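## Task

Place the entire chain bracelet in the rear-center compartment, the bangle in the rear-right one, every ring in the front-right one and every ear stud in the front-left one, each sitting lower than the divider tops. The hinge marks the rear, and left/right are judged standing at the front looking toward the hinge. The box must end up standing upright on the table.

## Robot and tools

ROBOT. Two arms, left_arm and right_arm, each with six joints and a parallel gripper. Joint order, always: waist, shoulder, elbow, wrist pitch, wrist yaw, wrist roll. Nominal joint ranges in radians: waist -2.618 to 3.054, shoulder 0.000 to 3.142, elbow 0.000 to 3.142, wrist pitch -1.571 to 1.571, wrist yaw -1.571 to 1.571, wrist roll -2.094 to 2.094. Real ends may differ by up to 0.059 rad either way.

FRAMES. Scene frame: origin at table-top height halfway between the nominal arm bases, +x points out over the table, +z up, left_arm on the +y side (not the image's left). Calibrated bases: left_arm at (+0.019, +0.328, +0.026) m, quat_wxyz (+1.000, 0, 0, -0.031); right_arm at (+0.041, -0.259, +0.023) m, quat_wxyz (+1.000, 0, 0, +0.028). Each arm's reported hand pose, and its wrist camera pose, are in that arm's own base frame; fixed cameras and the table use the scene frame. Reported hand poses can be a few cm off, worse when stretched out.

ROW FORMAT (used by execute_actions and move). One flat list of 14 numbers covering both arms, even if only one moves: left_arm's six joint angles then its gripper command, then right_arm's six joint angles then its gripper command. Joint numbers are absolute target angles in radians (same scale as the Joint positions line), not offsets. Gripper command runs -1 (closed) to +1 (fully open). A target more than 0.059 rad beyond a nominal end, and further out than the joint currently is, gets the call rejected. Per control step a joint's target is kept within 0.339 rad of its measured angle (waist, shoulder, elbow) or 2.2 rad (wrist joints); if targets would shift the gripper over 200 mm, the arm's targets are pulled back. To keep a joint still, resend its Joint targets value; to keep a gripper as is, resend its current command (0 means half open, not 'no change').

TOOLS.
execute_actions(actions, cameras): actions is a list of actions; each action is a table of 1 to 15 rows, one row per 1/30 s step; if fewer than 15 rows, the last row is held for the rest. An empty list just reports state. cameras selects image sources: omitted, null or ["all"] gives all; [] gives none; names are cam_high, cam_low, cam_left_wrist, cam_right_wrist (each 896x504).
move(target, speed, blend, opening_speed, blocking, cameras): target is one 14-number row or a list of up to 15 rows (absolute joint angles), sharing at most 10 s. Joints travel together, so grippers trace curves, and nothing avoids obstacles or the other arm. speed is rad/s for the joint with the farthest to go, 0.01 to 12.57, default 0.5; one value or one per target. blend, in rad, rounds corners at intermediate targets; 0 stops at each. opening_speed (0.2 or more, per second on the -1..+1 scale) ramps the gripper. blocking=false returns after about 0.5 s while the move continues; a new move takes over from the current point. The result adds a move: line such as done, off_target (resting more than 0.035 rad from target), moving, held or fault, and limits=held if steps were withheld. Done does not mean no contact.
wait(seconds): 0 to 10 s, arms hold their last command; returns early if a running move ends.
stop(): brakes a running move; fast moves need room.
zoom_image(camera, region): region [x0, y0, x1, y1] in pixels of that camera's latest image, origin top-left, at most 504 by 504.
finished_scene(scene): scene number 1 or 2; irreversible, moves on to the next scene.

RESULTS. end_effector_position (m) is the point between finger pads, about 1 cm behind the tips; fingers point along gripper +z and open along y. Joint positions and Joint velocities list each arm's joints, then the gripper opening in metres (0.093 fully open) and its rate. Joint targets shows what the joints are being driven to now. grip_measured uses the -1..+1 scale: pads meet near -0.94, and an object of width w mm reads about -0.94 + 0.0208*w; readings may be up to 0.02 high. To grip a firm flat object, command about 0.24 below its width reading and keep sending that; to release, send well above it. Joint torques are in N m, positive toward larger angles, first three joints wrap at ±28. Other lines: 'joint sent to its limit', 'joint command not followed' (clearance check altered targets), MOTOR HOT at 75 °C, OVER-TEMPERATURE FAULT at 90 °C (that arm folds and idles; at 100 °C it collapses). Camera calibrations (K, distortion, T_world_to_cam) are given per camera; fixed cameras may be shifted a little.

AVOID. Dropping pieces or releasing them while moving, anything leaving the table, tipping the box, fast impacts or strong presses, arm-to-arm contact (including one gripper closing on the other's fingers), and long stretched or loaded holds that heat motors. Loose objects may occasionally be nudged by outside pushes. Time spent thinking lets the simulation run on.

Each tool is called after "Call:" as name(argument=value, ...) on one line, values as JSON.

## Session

Call:
execute_actions(actions=[])

Call:
zoom_image(camera="cam_high", region=[330, 100, 650, 350])

Call:
zoom_image(camera="cam_low", region=[360, 100, 760, 400])

Scene clock: 0.00 s.
left_arm: end_effector_position=(+0.3877, +0.0196, +0.0664) grip_measured=+1.000 end_effector_quat_wxyz=(+0.560, -0.011, +0.827, +0.041) | right_arm: end_effector_position=(+0.3985, +0.0066, +0.1044) grip_measured=+1.000 end_effector_quat_wxyz=(+0.605, +0.021, +0.795, -0.043)
Joint positions: left_arm=[0.027 1.651 0.345 0.928 -0.054 0.038 0.093] | right_arm=[0.093 1.589 0.375 0.941 0.183 0.006 0.093]
Joint velocities: within noise
Joint torques (N m): no reading
Motor temperatures (°C): left_arm=[26 31 34 44 26 27 27] | right_arm=[29 38 37 32 26 25 27]
Heat: left arm: 44 °C; right arm: 38 °C.
Joint targets: left_arm=[0.027 1.641 0.354 0.939 -0.055 0.038] | right_arm=[0.093 1.584 0.380 0.937 0.183 0.006]
Tool commands: left_gripper/opening=+1.0 right_gripper/opening=+1.0
camera_calibration:
cam_left_wrist: T_world_to_cam=[[0.0690035, -0.996654, -0.0438125, -0.00429919], [-0.700635, -0.0171516, -0.713313, 0.361384], [0.710175, 0.0799177, -0.699474, -0.149741], [0, 0, 0, 1]] pos_world=[0.359837, 0.0138804, 0.152852]
cam_right_wrist: T_world_to_cam=[[-0.0725617, -0.996274, 0.0466249, 0.0298812], [-0.658874, 0.012788, -0.752145, 0.380343], [0.748746, -0.0852968, -0.657346, -0.15274], [0, 0, 0, 1]] pos_world=[0.367129, 0.0118778, 0.184277]

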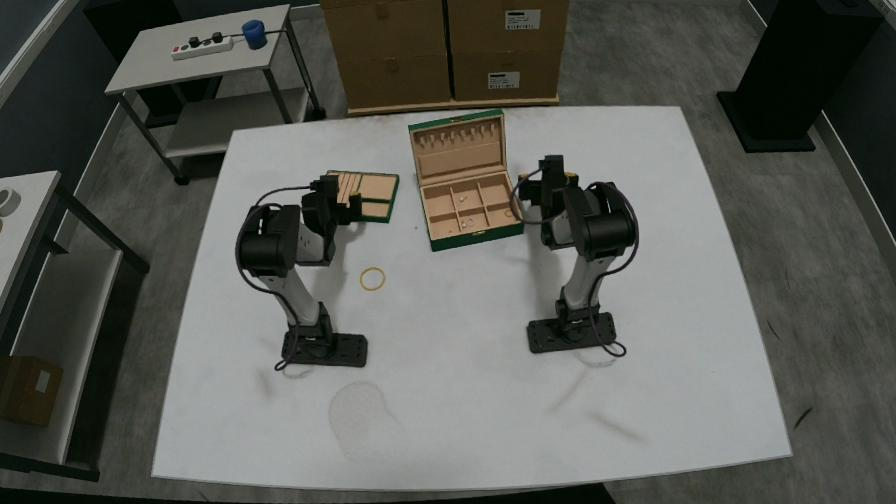

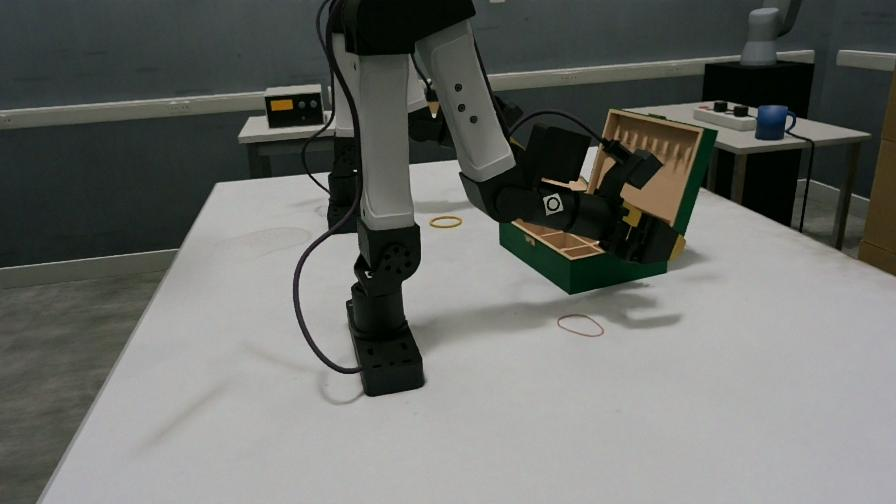

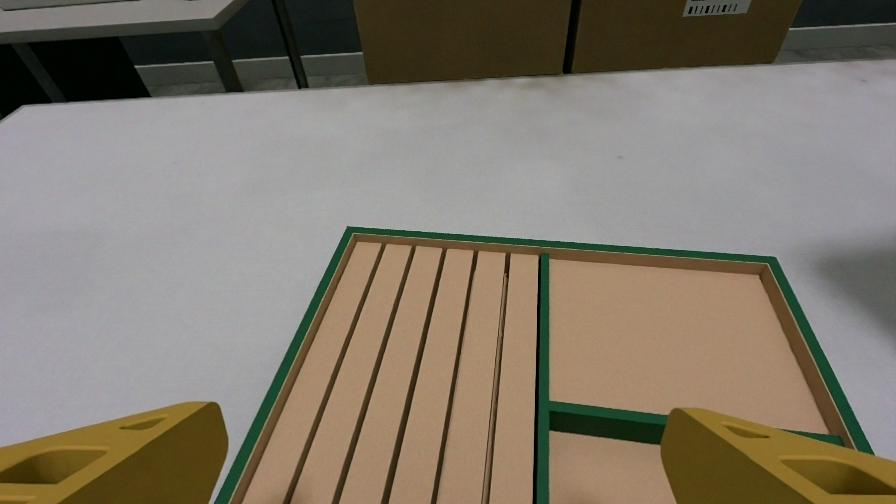

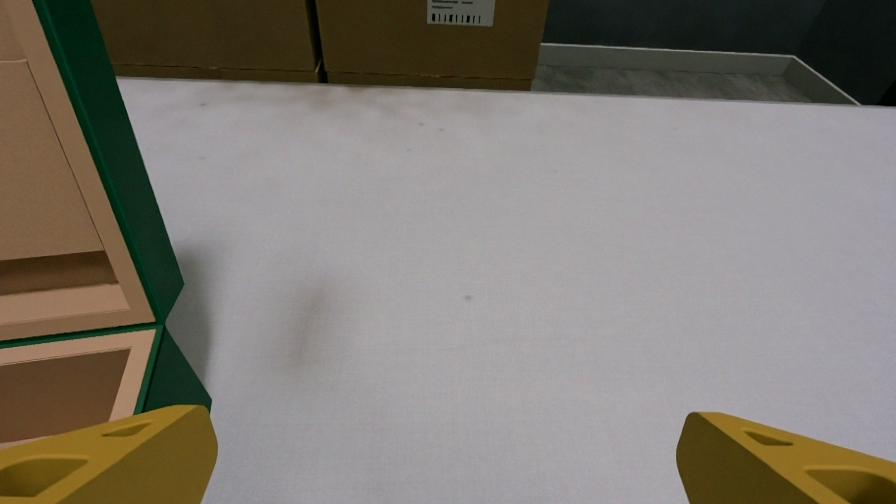

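Scaled by 1.575 (camera's finer frame: 1280x720).

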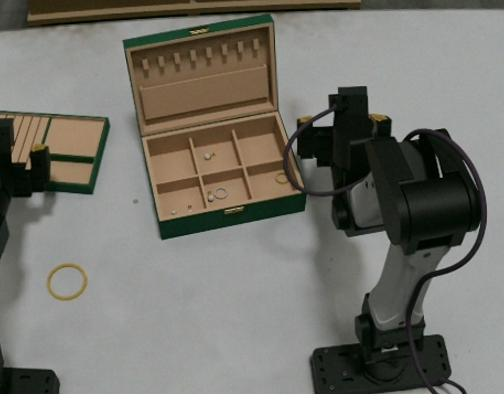

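Scaled by 1.260 (camera's finer frame: 1280x720).

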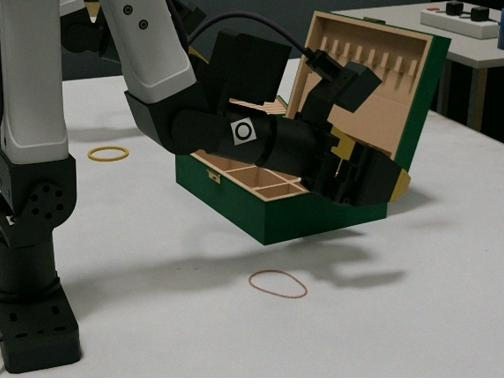

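Call:
move(target=[[0.3,0.7,0.25,0.3,0,0,1,0.093,1.2,0.8,0.0,0.1,0,1],[0.6,0.4,0.2,0.0,0,0,1,0.3,1.35,1.5,-0.9,0,0,1],[0.6,0.4,0.2,0.0,0,0,1,0.43,1.72,1.95,-1.405,0,0,1]], speed=0.7, blend=0.1)

Call:
zoom_image(camera="cam_right_wrist", region=[200, 40, 700, 440])

Call:
zoom_image(camera="cam_high", region=[300, 150, 460, 310])

Call:
zoom_image(camera="cam_high", region=[460, 150, 660, 350])

Call:
zoom_image(camera="cam_low", region=[400, 150, 740, 420])

Scene clock: 23.77 s.
left_arm: end_effector_position=(+0.2203, +0.1505, +0.1789) grip_measured=+1.000 end_effector_quat_wxyz=(+0.601, -0.227, +0.742, +0.190) | right_arm: end_effector_position=(+0.3447, +0.1552, +0.2640) grip_measured=+1.000 end_effector_quat_wxyz=(+0.197, -0.204, +0.958, +0.039)
Joint positions: left_arm=[0.593 0.406 0.208 -0.008 -0.011 0.007 0.093] | right_arm=[0.426 1.709 1.928 -1.385 0.008 0.006 0.093]
Joint torques (N m): left_arm=[0.44 0.4 6.01 2.05 0.16 -0.05] | right_arm=[0.79 -7.42 8.72 1.02 -0.05 -0.02]
Heat: left arm: 48 °C; right arm: 40 °C.
Joint targets: left_arm=[0.600 0.400 0.200 0.000 0.000 0.000] | right_arm=[0.430 1.720 1.950 -1.405 0.000 0.000]
move: done
cam_left_wrist: T_world_to_cam=[[0.568794, -0.822474, 0.00297595, -0.00204227], [-0.465099, -0.324626, -0.823591, 0.340623], [0.678348, 0.467069, -0.567177, -0.0374861], [0, 0, 0, 1]] pos_world=[0.185014, 0.126404, 0.259279]
cam_right_wrist: T_world_to_cam=[[0.414947, -0.909843, -0.00221661, -0.00193985], [-0.908892, -0.414623, 0.0447622, 0.40513], [-0.0416456, -0.0165593, -0.998995, 0.357103], [0, 0, 0, 1]] pos_world=[0.383896, 0.172125, 0.338606]

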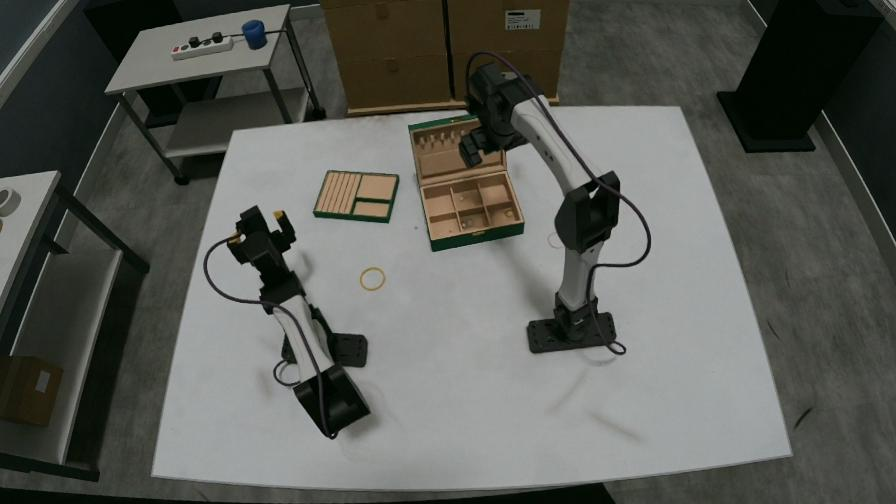

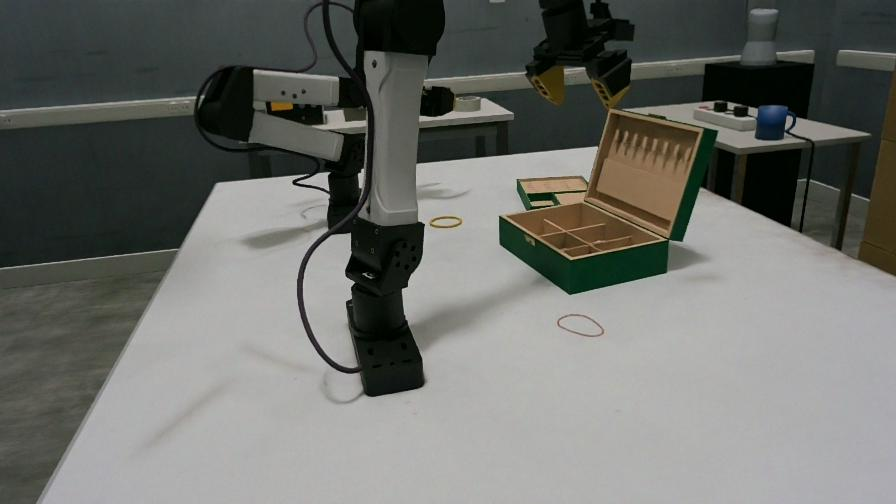

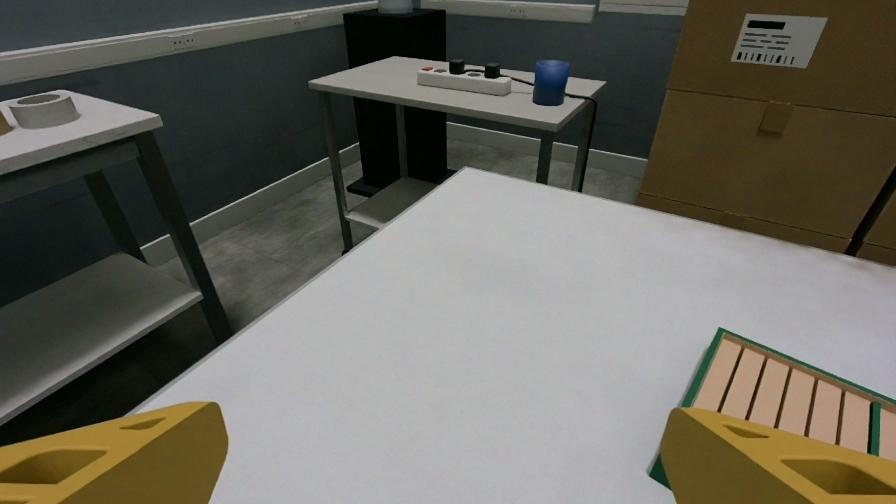

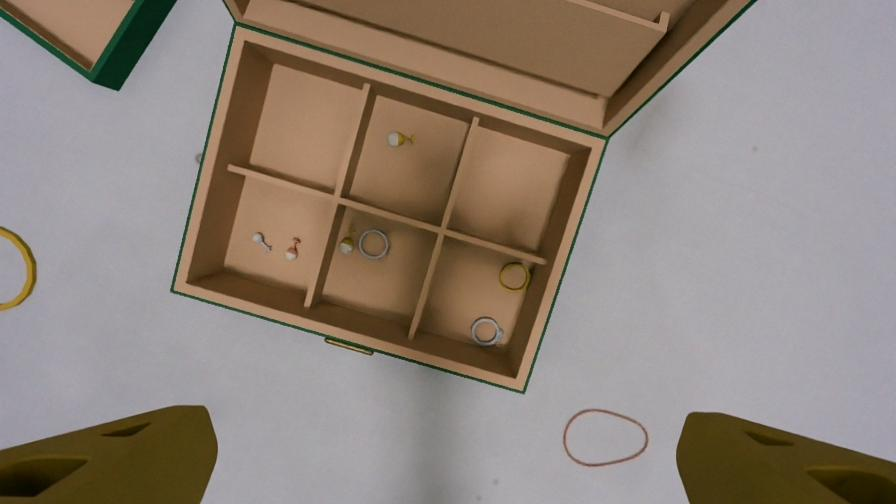

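Scaled by 1.008 (camera's finer frame: 1280x720).

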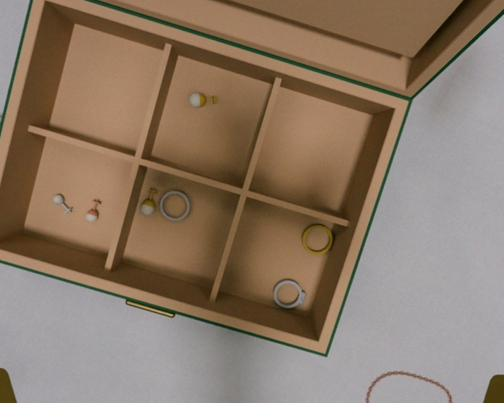

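Scaled by 3.150 (camera's finer frame: 1280x720).

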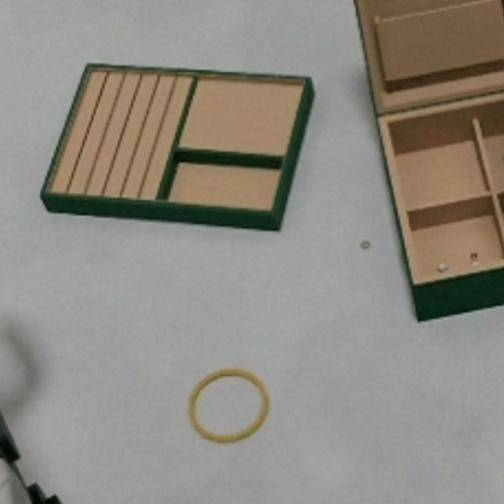

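Scaled by 2.520 (camera's finer frame: 1280x720).

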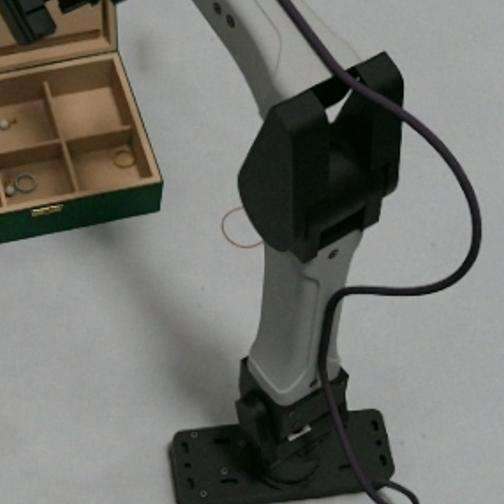

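Scaled by 1.482 (camera's finer frame: 1280x720).

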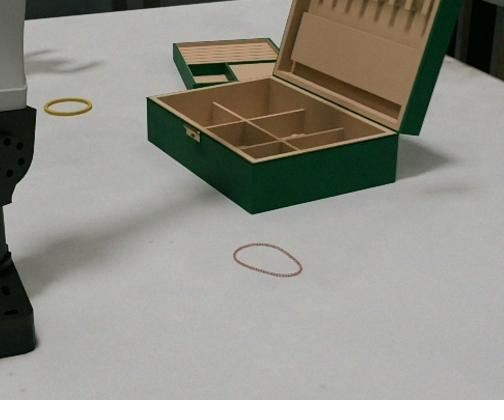

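Call:
move(target=[0.6,0.4,0.2,0.0,0,0,1,0.559,2.125,1.937,-1.335,0,-1.13,0], speed=0.6, cameras=["cam_right_wrist","cam_low"])

Call:
zoom_image(camera="cam_right_wrist", region=[250, 100, 650, 504])

Scene clock: 56.83 s.
left_arm: end_effector_position=(+0.2202, +0.1504, +0.1785) grip_measured=+1.000 end_effector_quat_wxyz=(+0.601, -0.228, +0.742, +0.190) | right_arm: end_effector_position=(+0.3552, +0.2180, +0.1128) grip_measured=+0.002 end_effector_quat_wxyz=(-0.017, +0.740, -0.672, +0.009)
Joint positions: left_arm=[0.593 0.406 0.208 -0.01 -0.011 0.006 0.093] | right_arm=[0.553 2.111 1.93 -1.352 0.008 -1.115 0.045]
Joint torques (N m): left_arm=[0.43 0.39 6.02 2.07 0.16 -0.05] | right_arm=[0.95 -10.81 7.16 0.56 -0.11 -0.09]
Motor temperatures (°C): left_arm=[26 31 36 51 26 27 27] | right_arm=[29 42 41 33 26 25 27]
Heat: left arm: 51 °C; right arm: 42 °C.
Joint targets: left_arm=[0.600 0.400 0.200 0.000 0.000 0.000] | right_arm=[0.559 2.125 1.937 -1.335 0.000 -1.130]
move: done
cam_right_wrist: T_world_to_cam=[[0.99426, 0.103459, 0.0272645, -0.37943], [0.0820802, -0.901044, 0.425891, 0.158428], [0.0686286, -0.421208, -0.904364, 0.245902], [0, 0, 0, 1]] pos_world=[0.347372, 0.285582, 0.165257]
Images, in order (width x height): cam_low 896x504, cam_right_wrist 896x504.

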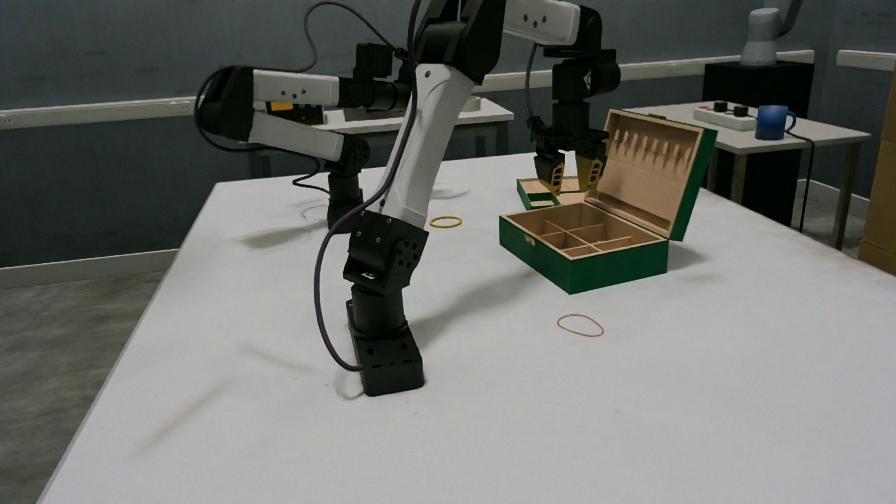

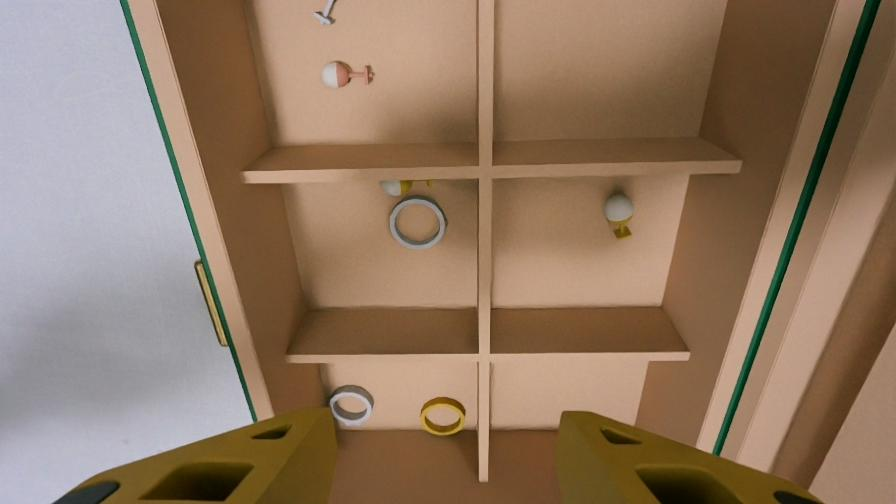

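Scaled by 1.248 (camera's finer frame: 1280x720).

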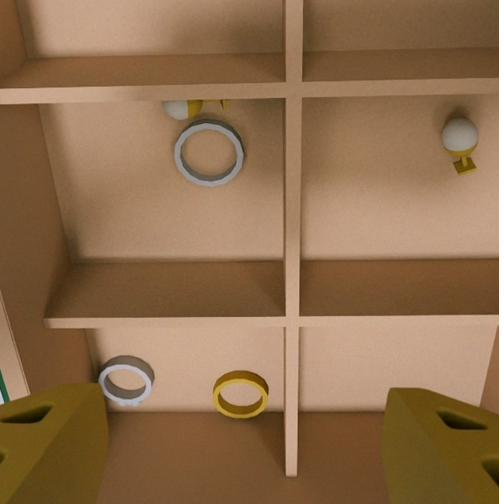

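Call:
zoom_image(camera="cam_low", region=[510, 120, 630, 220])

Scaled by 4.200 (camera's finer frame: 1280x720).

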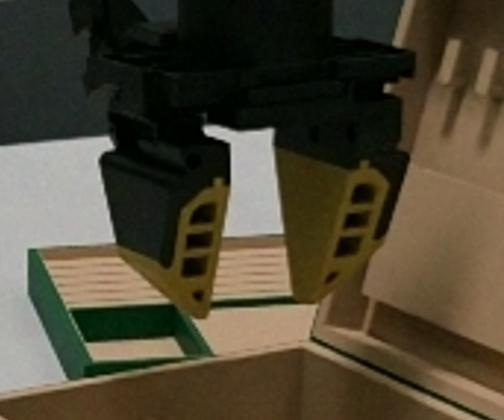

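Call:
move(target=[[0.6,0.4,0.2,0.0,0,0,1,0.534,2.09,1.87,-1.33,0,0.417,-0.67],[0.6,0.4,0.2,0.0,0,0,1,0.531,2.105,1.70,-1.12,0,0.417,-0.67]], speed=[0.7,0.3], cameras=["cam_right_wrist"])

Scene clock: 150.17 s.
left_arm: end_effector_position=(+0.2202, +0.1504, +0.1785) grip_measured=+1.000 end_effector_quat_wxyz=(+0.601, -0.228, +0.742, +0.190) | right_arm: end_effector_position=(+0.3539, +0.2094, +0.0569) grip_measured=-0.668 end_effector_quat_wxyz=(+0.014, -0.067, +0.998, +0.003)
Joint positions: left_arm=[0.593 0.406 0.208 -0.01 -0.011 0.006 0.093] | right_arm=[0.537 2.111 1.708 -1.141 0.008 0.404 0.013]
Joint torques (N m): left_arm=[0.44 0.4 6.01 2.07 0.16 -0.05] | right_arm=[-0.09 -12.64 5.65 0.58 -0.02 0.18]
Motor temperatures (°C): left_arm=[26 31 37 53 26 27 27] | right_arm=[29 55 43 31 26 25 27]
Heat: left arm: 53 °C; right arm: 55 °C.
Joint targets: left_arm=[0.600 0.400 0.200 0.000 0.000 0.000] | right_arm=[0.531 2.105 1.700 -1.120 0.000 0.417]
move: done
cam_right_wrist: T_world_to_cam=[[0.139778, -0.990087, -0.013785, 0.157986], [-0.90273, -0.133141, 0.409087, 0.363411], [-0.406867, -0.0447371, -0.912391, 0.281671], [0, 0, 0, 1]] pos_world=[0.420581, 0.217406, 0.110505]

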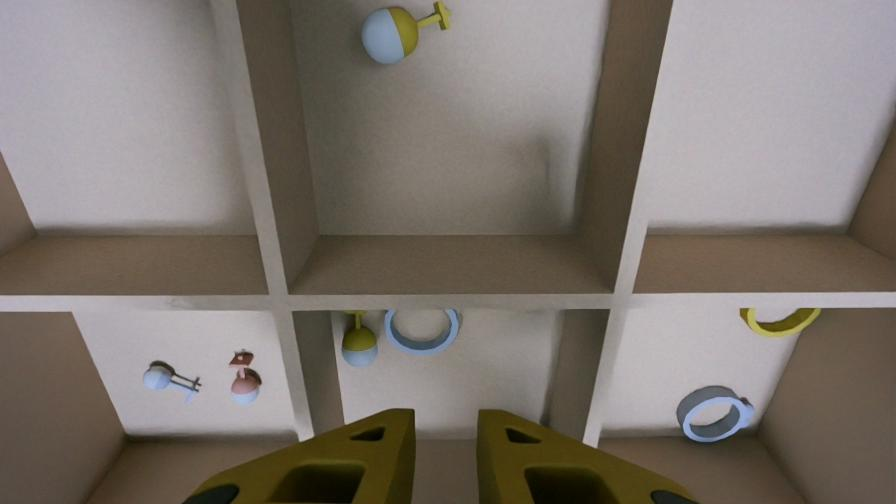

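Call:
move(target=[0.6,0.4,0.2,0.0,0,0,1,0.537,2.127,1.547,-0.972,0,0.417,-0.67], speed=0.2, cameras=["cam_right_wrist"])

Scene clock: 165.43 s.
left_arm: end_effector_position=(+0.2202, +0.1504, +0.1785) grip_measured=+1.000 end_effector_quat_wxyz=(+0.601, -0.228, +0.742, +0.190) | right_arm: end_effector_position=(+0.3447, +0.2040, +0.0193) grip_measured=-0.668 end_effector_quat_wxyz=(+0.011, -0.066, +0.998, +0.001)
Joint positions: left_arm=[0.593 0.406 0.208 -0.01 -0.011 0.006 0.093] | right_arm=[0.537 2.111 1.555 -0.994 0.008 0.404 0.013]
Joint torques (N m): left_arm=[0.44 0.39 6.01 2.08 0.16 -0.05] | right_arm=[0.46 -10.29 5.45 0.61 -0.02 0.18]
Motor temperatures (°C): left_arm=[26 31 37 53 26 27 27] | right_arm=[29 57 42 31 26 25 27]
Heat: left arm: 53 °C; right arm: 57 °C.
Joint targets: left_arm=[0.600 0.400 0.200 0.000 0.000 0.000] | right_arm=[0.537 2.127 1.547 -0.972 0.000 0.417]
move: done
cam_right_wrist: T_world_to_cam=[[0.139363, -0.990177, -0.0112558, 0.153437], [-0.900467, -0.13145, 0.414584, 0.368578], [-0.411991, -0.0476423, -0.909942, 0.245729], [0, 0, 0, 1]] pos_world=[0.411747, 0.212086, 0.0725193]

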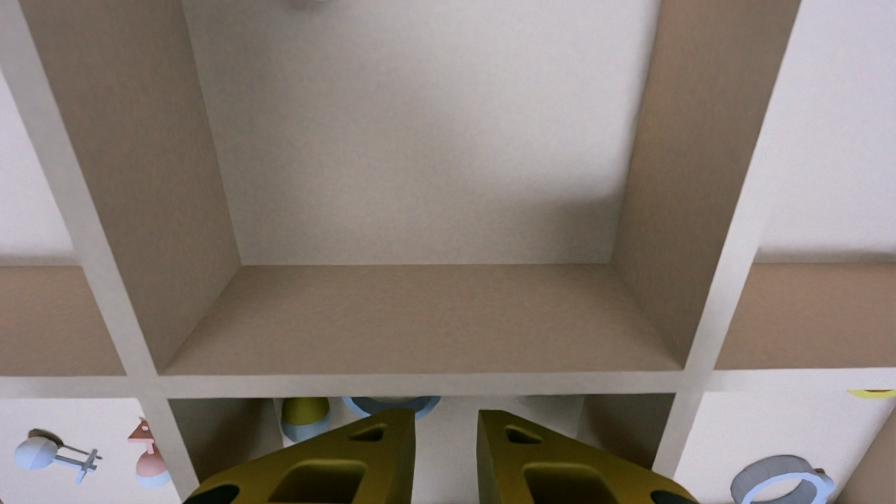

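Call:
move(target=[0.6,0.4,0.2,0.0,0,0,1,0.545,2.152,1.534,-0.952,0,0.417,-0.67], speed=0.15, cameras=["cam_right_wrist","cam_low"])

Call:
zoom_image(camera="cam_low", region=[500, 150, 680, 300])

Scene clock: 182.63 s.
left_arm: end_effector_position=(+0.2202, +0.1504, +0.1784) grip_measured=+1.000 end_effector_quat_wxyz=(+0.601, -0.228, +0.743, +0.190) | right_arm: end_effector_position=(+0.3429, +0.2042, +0.0101) grip_measured=-0.668 end_effector_quat_wxyz=(+0.005, -0.068, +0.998, -0.001)
Joint positions: left_arm=[0.593 0.406 0.208 -0.01 -0.011 0.006 0.093] | right_arm=[0.54 2.129 1.546 -0.98 0.007 0.404 0.013]
Joint torques (N m): left_arm=[0.43 0.39 6.01 2.08 0.16 -0.05] | right_arm=[0.94 -9.73 5.03 0.64 -0.02 0.18]
Motor temperatures (°C): left_arm=[26 31 37 53 26 27 27] | right_arm=[29 56 42 31 26 25 27]
Heat: left arm: 53 °C; right arm: 56 °C.
Joint targets: left_arm=[0.600 0.400 0.200 0.000 0.000 0.000] | right_arm=[0.545 2.152 1.534 -0.952 0.000 0.417]
move: done
cam_right_wrist: T_world_to_cam=[[0.141497, -0.989914, -0.00704201, 0.152958], [-0.894965, -0.130959, 0.426483, 0.368586], [-0.423103, -0.0540436, -0.904468, 0.241654], [0, 0, 0, 1]] pos_world=[0.410473, 0.212744, 0.0624502]
Images, in order (width x height): cam_low 896x504, cam_right_wrist 896x504.

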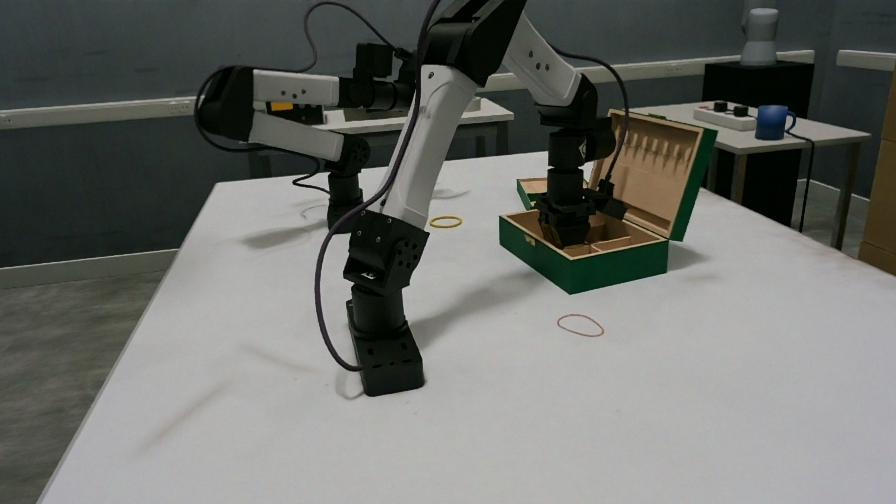

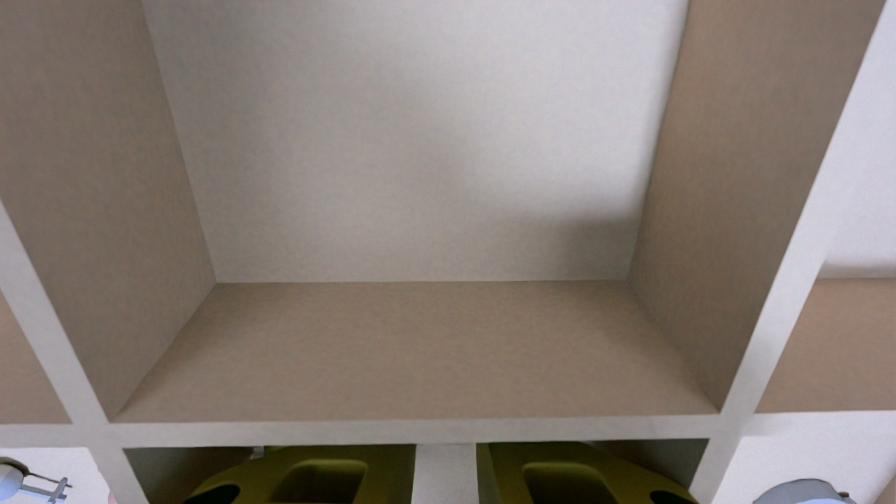

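Scaled by 2.800 (camera's finer frame: 1280x720).

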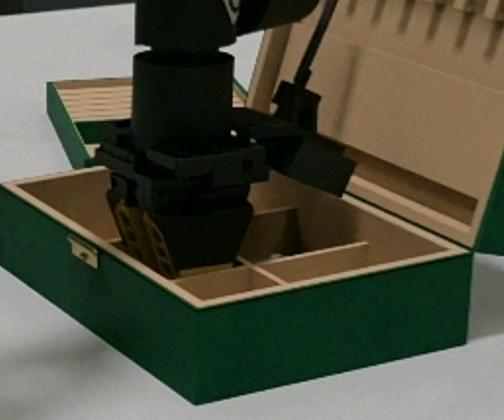

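Call:
move(target=[[0.6,0.4,0.2,0.0,0,0,1,0.553,2.152,1.534,-0.952,0,0.417,-0.67],[0.6,0.4,0.2,0.0,0,0,1,0.553,2.163,1.517,-0.925,0,0.417,-0.67],[0.6,0.4,0.2,0.0,0,0,1,0.553,2.163,1.517,-0.925,0,0.417,-1]], speed=0.12, opening_speed=0.5, cameras=[])

Call:
move(target=[0.6,0.4,0.2,0.0,0,0,1,0.545,2.06,1.70,-1.19,0,0.417,-1], speed=0.3, cameras=["cam_right_wrist"])

Scene clock: 193.00 s.
left_arm: end_effector_position=(+0.2202, +0.1504, +0.1784) grip_measured=+1.000 end_effector_quat_wxyz=(+0.601, -0.228, +0.743, +0.190) | right_arm: end_effector_position=(+0.3415, +0.2080, +0.0086) grip_measured=-0.970 end_effector_quat_wxyz=(+0.006, -0.071, +0.997, +0.002)
Joint positions: left_arm=[0.593 0.406 0.208 -0.01 -0.011 0.006 0.093] | right_arm=[0.548 2.129 1.539 -0.969 0.002 0.405 0]
Joint torques (N m): left_arm=[0.42 0.39 6.01 2.08 0.16 -0.05] | right_arm=[0.94 -8.69 4.01 0.82 0.03 0.18]
Heat: left arm: 53 °C; right arm: 53 °C.
Joint targets: left_arm=[0.600 0.400 0.200 0.000 0.000 0.000] | right_arm=[0.553 2.163 1.517 -0.925 0.000 0.417]
move: off_target (right_arm); target 3's new numbers were sent with right_arm's wrist pitch 0.051 rad from that target; right_arm: the wrist pitch is farthest, 0.044 rad from its target

Scene clock: 194.57 s.
left_arm: end_effector_position=(+0.2202, +0.1504, +0.1784) grip_measured=+1.000 end_effector_quat_wxyz=(+0.601, -0.228, +0.743, +0.190) | right_arm: end_effector_position=(+0.3396, +0.2068, +0.0590) grip_measured=-0.971 end_effector_quat_wxyz=(-0.003, -0.071, +0.997, -0.002)
Joint positions: left_arm=[0.593 0.406 0.208 -0.01 -0.011 0.006 0.093] | right_arm=[0.548 2.088 1.683 -1.173 0.002 0.405 0]
Joint torques (N m): left_arm=[0.44 0.39 6.01 2.07 0.16 -0.05] | right_arm=[0.25 -14.48 8.03 0.14 0.03 0.18]
Heat: left arm: 53 °C; right arm: 54 °C.
Joint targets: left_arm=[0.600 0.400 0.200 0.000 0.000 0.000] | right_arm=[0.545 2.060 1.700 -1.190 0.000 0.417]
move: done
cam_right_wrist: T_world_to_cam=[[0.14895, -0.988826, -0.00602858, 0.153603], [-0.887445, -0.136363, 0.440281, 0.342844], [-0.436183, -0.0602298, -0.89784, 0.290039], [0, 0, 0, 1]] pos_world=[0.407886, 0.216107, 0.110387]

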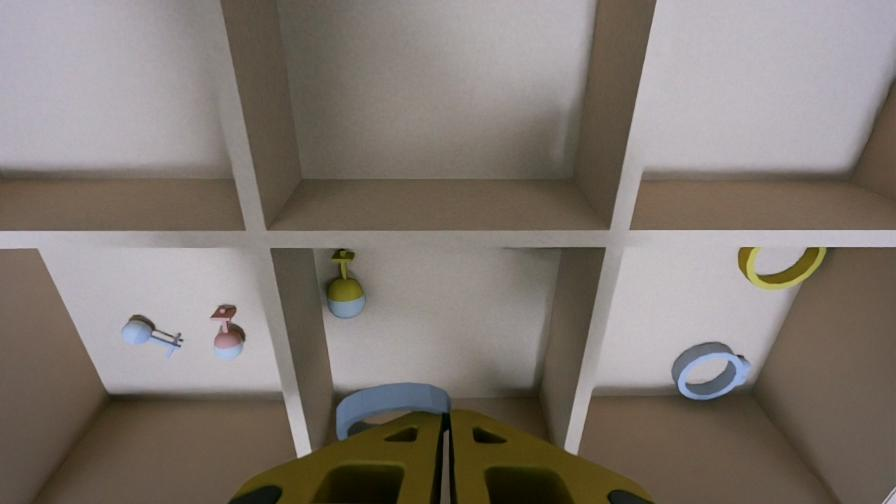

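Call:
move(target=[[0.6,0.4,0.2,0.0,0,0,1,0.545,2.05,1.74,-1.23,0,0.417,-1],[0.6,0.4,0.2,0.0,0,0,1,0.402,1.945,1.54,-1.14,0,0.29,-1],[0.6,0.4,0.2,0.0,0,0,1,0.402,2.016,1.375,-0.92,0,0.29,-1],[0.6,0.4,0.2,0.0,0,0,1,0.402,2.016,1.375,-0.92,0,0.29,-0.72],[0.6,0.4,0.2,0.0,0,0,1,0.402,1.925,1.57,-1.18,0,0.29,-0.72]], speed=0.35, opening_speed=0.5, blend=[0.03,0,0,0,0], cameras=["cam_right_wrist"])

Scene clock: 214.53 s.
left_arm: end_effector_position=(+0.2202, +0.1504, +0.1784) grip_measured=+1.000 end_effector_quat_wxyz=(+0.601, -0.228, +0.743, +0.190) | right_arm: end_effector_position=(+0.3409, +0.1428, +0.0771) grip_measured=-0.722 end_effector_quat_wxyz=(+0.007, -0.050, +0.999, -0.002)
Joint positions: left_arm=[0.593 0.406 0.208 -0.01 -0.011 0.006 0.093] | right_arm=[0.401 1.95 1.553 -1.163 0.008 0.3 0.011]
Joint torques (N m): left_arm=[0.43 0.39 6.01 2.07 0.16 -0.05] | right_arm=[0.59 -12.94 8.05 0.13 -0.04 -0.04]
Motor temperatures (°C): left_arm=[26 30 38 54 26 27 27] | right_arm=[29 60 42 30 26 25 27]
Heat: left arm: 54 °C; right arm: 60 °C.
Joint targets: left_arm=[0.600 0.400 0.200 0.000 0.000 0.000] | right_arm=[0.402 1.925 1.570 -1.180 0.000 0.290]
move: done; blend cut to 0.02 rad at target 1
cam_right_wrist: T_world_to_cam=[[0.107504, -0.99419, -0.00548891, 0.10505], [-0.90075, -0.0997338, 0.422732, 0.327969], [-0.420823, -0.0405011, -0.906238, 0.295515], [0, 0, 0, 1]] pos_world=[0.408485, 0.149118, 0.129741]

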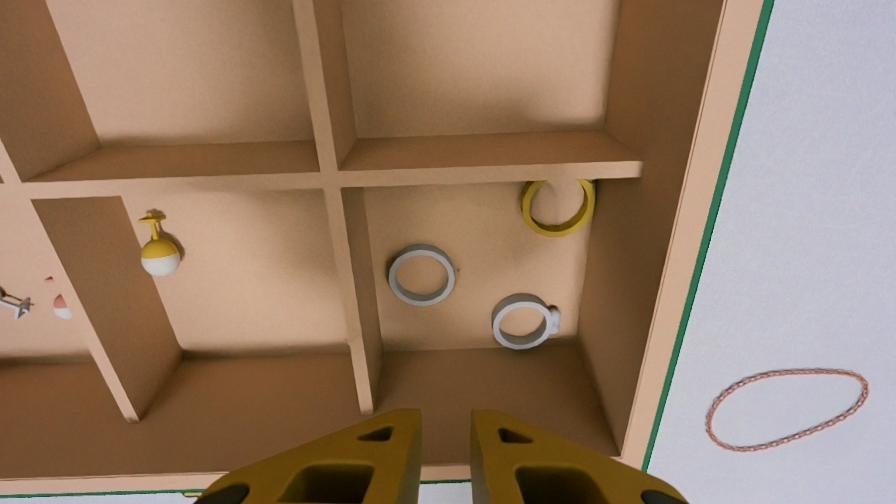

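Call:
move(target=[[0.6,0.4,0.2,0.0,0,0,1,0.48,2.08,1.83,-1.33,-0.1,-0.8,-0.57],[0.6,0.4,0.2,0.0,0,0,1,0.531,2.12,1.747,-1.165,-0.15,-1.156,-0.57]], speed=0.5, blend=0.05, cameras=["cam_right_wrist"])

Scene clock: 245.13 s.
left_arm: end_effector_position=(+0.2202, +0.1504, +0.1784) grip_measured=+1.000 end_effector_quat_wxyz=(+0.601, -0.228, +0.743, +0.190) | right_arm: end_effector_position=(+0.3466, +0.2275, +0.0730) grip_measured=-0.572 end_effector_quat_wxyz=(-0.039, +0.739, -0.670, -0.059)
Joint positions: left_arm=[0.593 0.406 0.208 -0.01 -0.011 0.006 0.093] | right_arm=[0.526 2.104 1.755 -1.185 -0.136 -1.14 0.018]
Joint torques (N m): left_arm=[0.43 0.39 6.01 2.07 0.16 -0.05] | right_arm=[0.94 -10.5 5.71 0.62 -0.27 -0.11]
Motor temperatures (°C): left_arm=[26 30 38 54 26 27 27] | right_arm=[29 57 42 30 26 25 27]
Heat: left arm: 54 °C; right arm: 57 °C.
Joint targets: left_arm=[0.600 0.400 0.200 0.000 0.000 0.000] | right_arm=[0.531 2.120 1.747 -1.165 -0.150 -1.156]
move: done
cam_right_wrist: T_world_to_cam=[[0.993775, 0.106889, -0.0314049, -0.367198], [0.11137, -0.945866, 0.304851, 0.19359], [0.00288045, -0.306451, -0.951882, 0.21467], [0, 0, 0, 1]] pos_world=[0.342733, 0.288146, 0.133792]

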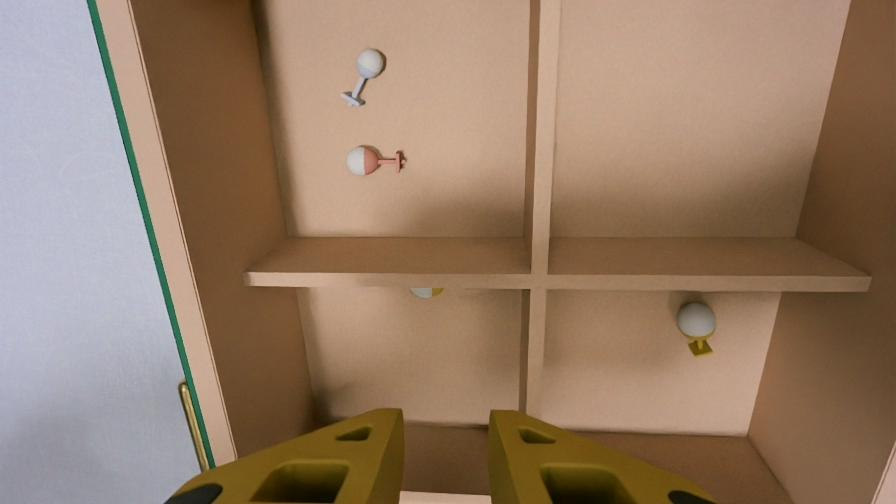

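Call:
move(target=[[0.6,0.4,0.2,0.0,0,0,1,0.543,2.15,1.68,-1.075,-0.165,-1.156,-0.57],[0.6,0.4,0.2,0.0,0,0,1,0.543,2.188,1.60,-0.99,-0.165,-1.156,-0.57]], speed=0.18, cameras=["cam_right_wrist"])

Scene clock: 259.60 s.
left_arm: end_effector_position=(+0.2202, +0.1504, +0.1784) grip_measured=+1.000 end_effector_quat_wxyz=(+0.601, -0.228, +0.743, +0.190) | right_arm: end_effector_position=(+0.3303, +0.2287, +0.0165) grip_measured=-0.572 end_effector_quat_wxyz=(-0.011, +0.742, -0.666, -0.079)
Joint positions: left_arm=[0.593 0.406 0.208 -0.01 -0.011 0.006 0.093] | right_arm=[0.54 2.159 1.611 -1.048 -0.157 -1.141 0.018]
Joint torques (N m): left_arm=[0.43 0.4 6.01 2.07 0.16 -0.05] | right_arm=[0.75 -9.48 5.05 0.86 -0.21 -0.11]
Motor temperatures (°C): left_arm=[26 30 38 54 26 27 27] | right_arm=[29 58 41 30 26 25 27]
Heat: left arm: 54 °C; right arm: 58 °C.
Joint targets: left_arm=[0.600 0.400 0.200 0.000 0.000 0.000] | right_arm=[0.543 2.188 1.600 -0.990 -0.165 -1.156]
move: off_target (right_arm); right_arm: the wrist pitch is farthest, 0.058 rad from its target
cam_right_wrist: T_world_to_cam=[[0.987812, 0.121197, -0.097667, -0.353016], [0.145879, -0.939692, 0.309351, 0.200913], [-0.0542844, -0.319828, -0.945919, 0.183154], [0, 0, 0, 1]] pos_world=[0.329347, 0.290159, 0.076618]

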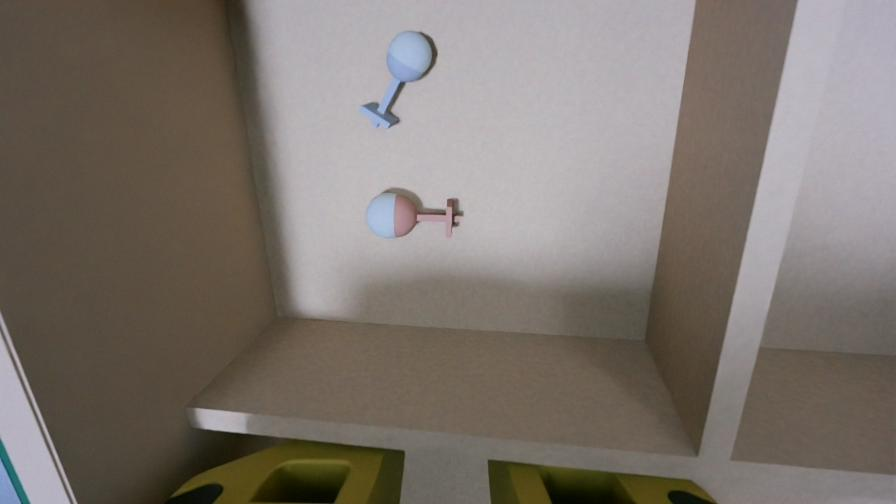

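Call:
move(target=[[0.6,0.4,0.2,0.0,0,0,1,0.543,2.19,1.635,-0.98,-0.165,-1.156,-0.57],[0.6,0.4,0.2,0.0,0,0,1,0.543,2.209,1.615,-0.955,-0.165,-1.156,-0.57]], speed=0.15, cameras=["cam_low"])

Call:
zoom_image(camera="cam_low", region=[500, 150, 680, 300])

Scene clock: 271.77 s.
left_arm: end_effector_position=(+0.2202, +0.1504, +0.1784) grip_measured=+1.000 end_effector_quat_wxyz=(+0.601, -0.228, +0.743, +0.190) | right_arm: end_effector_position=(+0.3305, +0.2288, +0.0159) grip_measured=-0.572 end_effector_quat_wxyz=(-0.011, +0.742, -0.666, -0.079)
Joint positions: left_arm=[0.593 0.406 0.208 -0.01 -0.011 0.006 0.093] | right_arm=[0.54 2.161 1.612 -1.048 -0.157 -1.141 0.018]
Joint torques (N m): left_arm=[0.43 0.39 6.02 2.07 0.16 -0.05] | right_arm=[0.76 -7.6 6.35 1.22 -0.21 -0.11]
Motor temperatures (°C): left_arm=[26 30 38 54 26 27 27] | right_arm=[29 57 42 30 26 25 27]
Heat: left arm: 54 °C; right arm: 57 °C.
Joint targets: left_arm=[0.600 0.400 0.200 0.000 0.000 0.000] | right_arm=[0.543 2.209 1.615 -0.955 -0.165 -1.156]
move: off_target (right_arm); right_arm: the wrist pitch is farthest, 0.093 rad from its target

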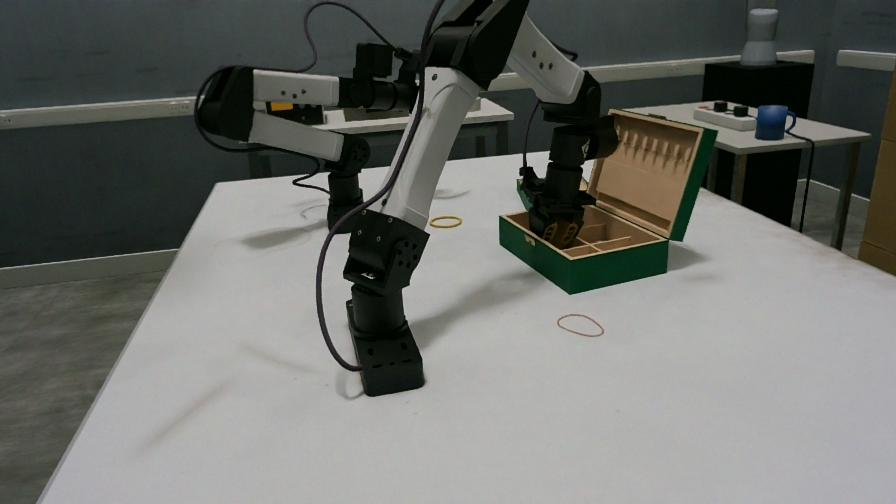

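Scaled by 2.800 (camera's finer frame: 1280x720).

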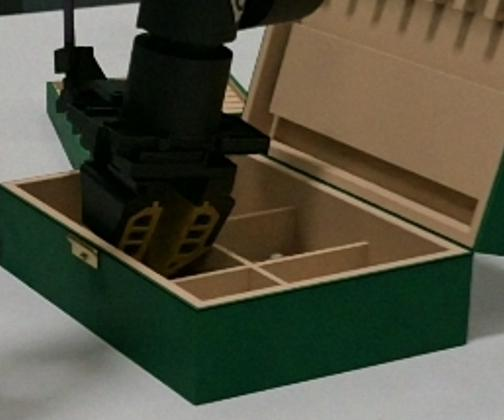

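Call:
move(target=[0.6,0.4,0.2,0.0,0,0,1,0.543,2.145,1.72,-1.15,-0.165,-1.156,-0.57], speed=0.25, cameras=["cam_right_wrist"])

Scene clock: 281.13 s.
left_arm: end_effector_position=(+0.2202, +0.1504, +0.1784) grip_measured=+1.000 end_effector_quat_wxyz=(+0.601, -0.228, +0.743, +0.190) | right_arm: end_effector_position=(+0.3360, +0.2321, +0.0361) grip_measured=-0.572 end_effector_quat_wxyz=(-0.011, +0.742, -0.666, -0.079)
Joint positions: left_arm=[0.593 0.406 0.208 -0.01 -0.011 0.006 0.093] | right_arm=[0.54 2.164 1.7 -1.132 -0.157 -1.141 0.018]
Joint torques (N m): left_arm=[0.44 0.39 6 2.08 0.16 -0.05] | right_arm=[0.76 -14.15 8.17 0.02 -0.21 -0.11]
Motor temperatures (°C): left_arm=[26 30 38 55 26 27 27] | right_arm=[29 56 42 31 26 25 27]
Heat: left arm: 55 °C; right arm: 56 °C.
Joint targets: left_arm=[0.600 0.400 0.200 0.000 0.000 0.000] | right_arm=[0.543 2.145 1.720 -1.150 -0.165 -1.156]
move: done
cam_right_wrist: T_world_to_cam=[[0.987812, 0.121197, -0.097667, -0.357144], [0.145879, -0.939692, 0.309351, 0.197213], [-0.0542844, -0.319828, -0.945919, 0.203091], [0, 0, 0, 1]] pos_world=[0.335047, 0.293559, 0.096218]

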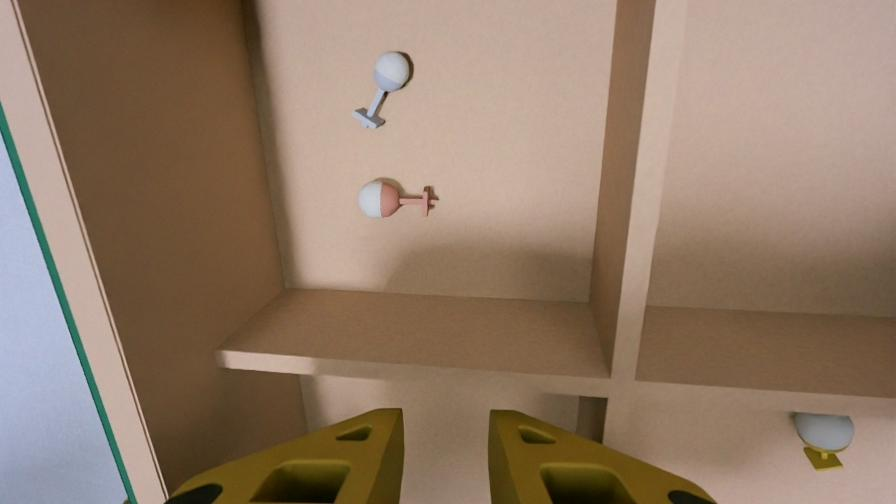

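Call:
move(target=[[0.6,0.4,0.2,0.0,0,0,1,0.543,2.09,1.79,-1.26,-0.165,-1.156,-0.57],[0.6,0.4,0.2,0.0,0,0,1,0.543,2.12,1.74,-1.165,-0.165,1.98,-0.57]], speed=[0.3,1.2], cameras=["cam_right_wrist"])

Scene clock: 291.77 s.
left_arm: end_effector_position=(+0.2202, +0.1504, +0.1784) grip_measured=+1.000 end_effector_quat_wxyz=(+0.601, -0.228, +0.743, +0.190) | right_arm: end_effector_position=(+0.3398, +0.2350, +0.0669) grip_measured=-0.572 end_effector_quat_wxyz=(-0.073, +0.650, +0.755, +0.035)
Joint positions: left_arm=[0.593 0.406 0.208 -0.01 -0.011 0.006 0.093] | right_arm=[0.54 2.117 1.75 -1.183 -0.161 1.963 0.018]
Joint torques (N m): left_arm=[0.46 0.39 6.01 2.08 0.16 -0.05] | right_arm=[0.76 -11.78 5.52 0.48 -0.07 0.19]
Motor temperatures (°C): left_arm=[26 30 38 55 26 27 27] | right_arm=[29 58 42 30 26 25 27]
Heat: left arm: 55 °C; right arm: 58 °C.
Joint targets: left_arm=[0.600 0.400 0.200 0.000 0.000 0.000] | right_arm=[0.543 2.120 1.740 -1.165 -0.165 1.980]
move: done
cam_right_wrist: T_world_to_cam=[[-0.987177, -0.156619, 0.0308571, 0.369513], [-0.111356, 0.814158, 0.569865, -0.152403], [-0.114374, 0.559122, -0.821158, 0.0388313], [0, 0, 0, 1]] pos_world=[0.352245, 0.160241, 0.107334]

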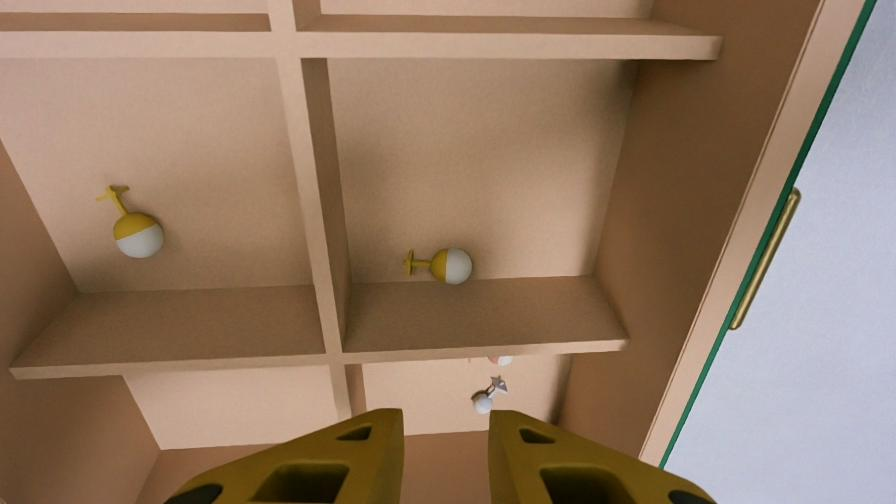

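Call:
move(target=[0.6,0.4,0.2,0.0,0,0,1,0.543,2.166,1.682,-1.082,-0.165,1.98,-0.57], speed=0.2, cameras=["cam_right_wrist"])

Scene clock: 308.80 s.
left_arm: end_effector_position=(+0.2202, +0.1504, +0.1784) grip_measured=+1.000 end_effector_quat_wxyz=(+0.601, -0.228, +0.743, +0.190) | right_arm: end_effector_position=(+0.3402, +0.2353, +0.0385) grip_measured=-0.572 end_effector_quat_wxyz=(-0.075, +0.651, +0.755, +0.029)
Joint positions: left_arm=[0.593 0.406 0.208 -0.01 -0.011 0.006 0.093] | right_arm=[0.54 2.151 1.689 -1.1 -0.161 1.964 0.018]
Joint torques (N m): left_arm=[0.44 0.39 6.02 2.07 0.16 -0.04] | right_arm=[0.76 -10.82 5.57 0.45 -0.07 0.22]
Motor temperatures (°C): left_arm=[26 30 38 55 26 27 27] | right_arm=[29 58 41 30 26 25 27]
Heat: left arm: 55 °C; right arm: 58 °C.
Joint targets: left_arm=[0.600 0.400 0.200 0.000 0.000 0.000] | right_arm=[0.543 2.166 1.682 -1.082 -0.165 1.980]
move: done
cam_right_wrist: T_world_to_cam=[[-0.986948, -0.155244, 0.0428254, 0.369936], [-0.104086, 0.817841, 0.565953, -0.139529], [-0.122885, 0.554108, -0.823325, 0.0195539], [0, 0, 0, 1]] pos_world=[0.352987, 0.160707, 0.0792232]

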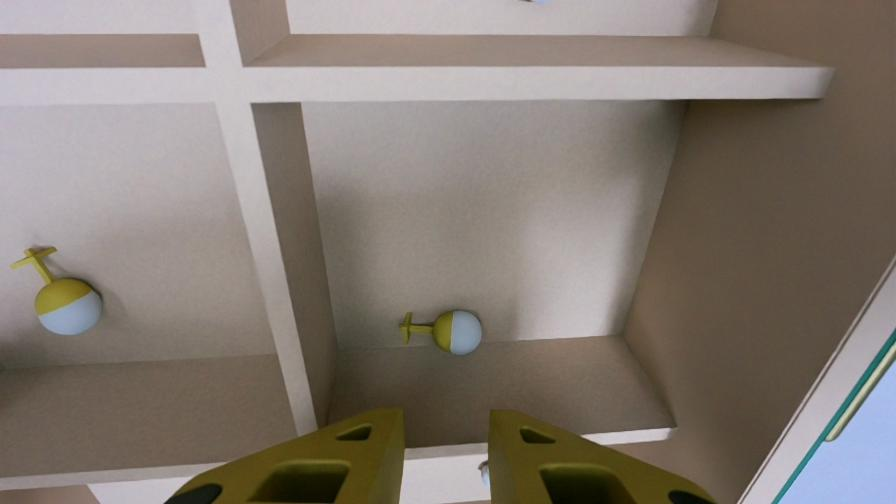

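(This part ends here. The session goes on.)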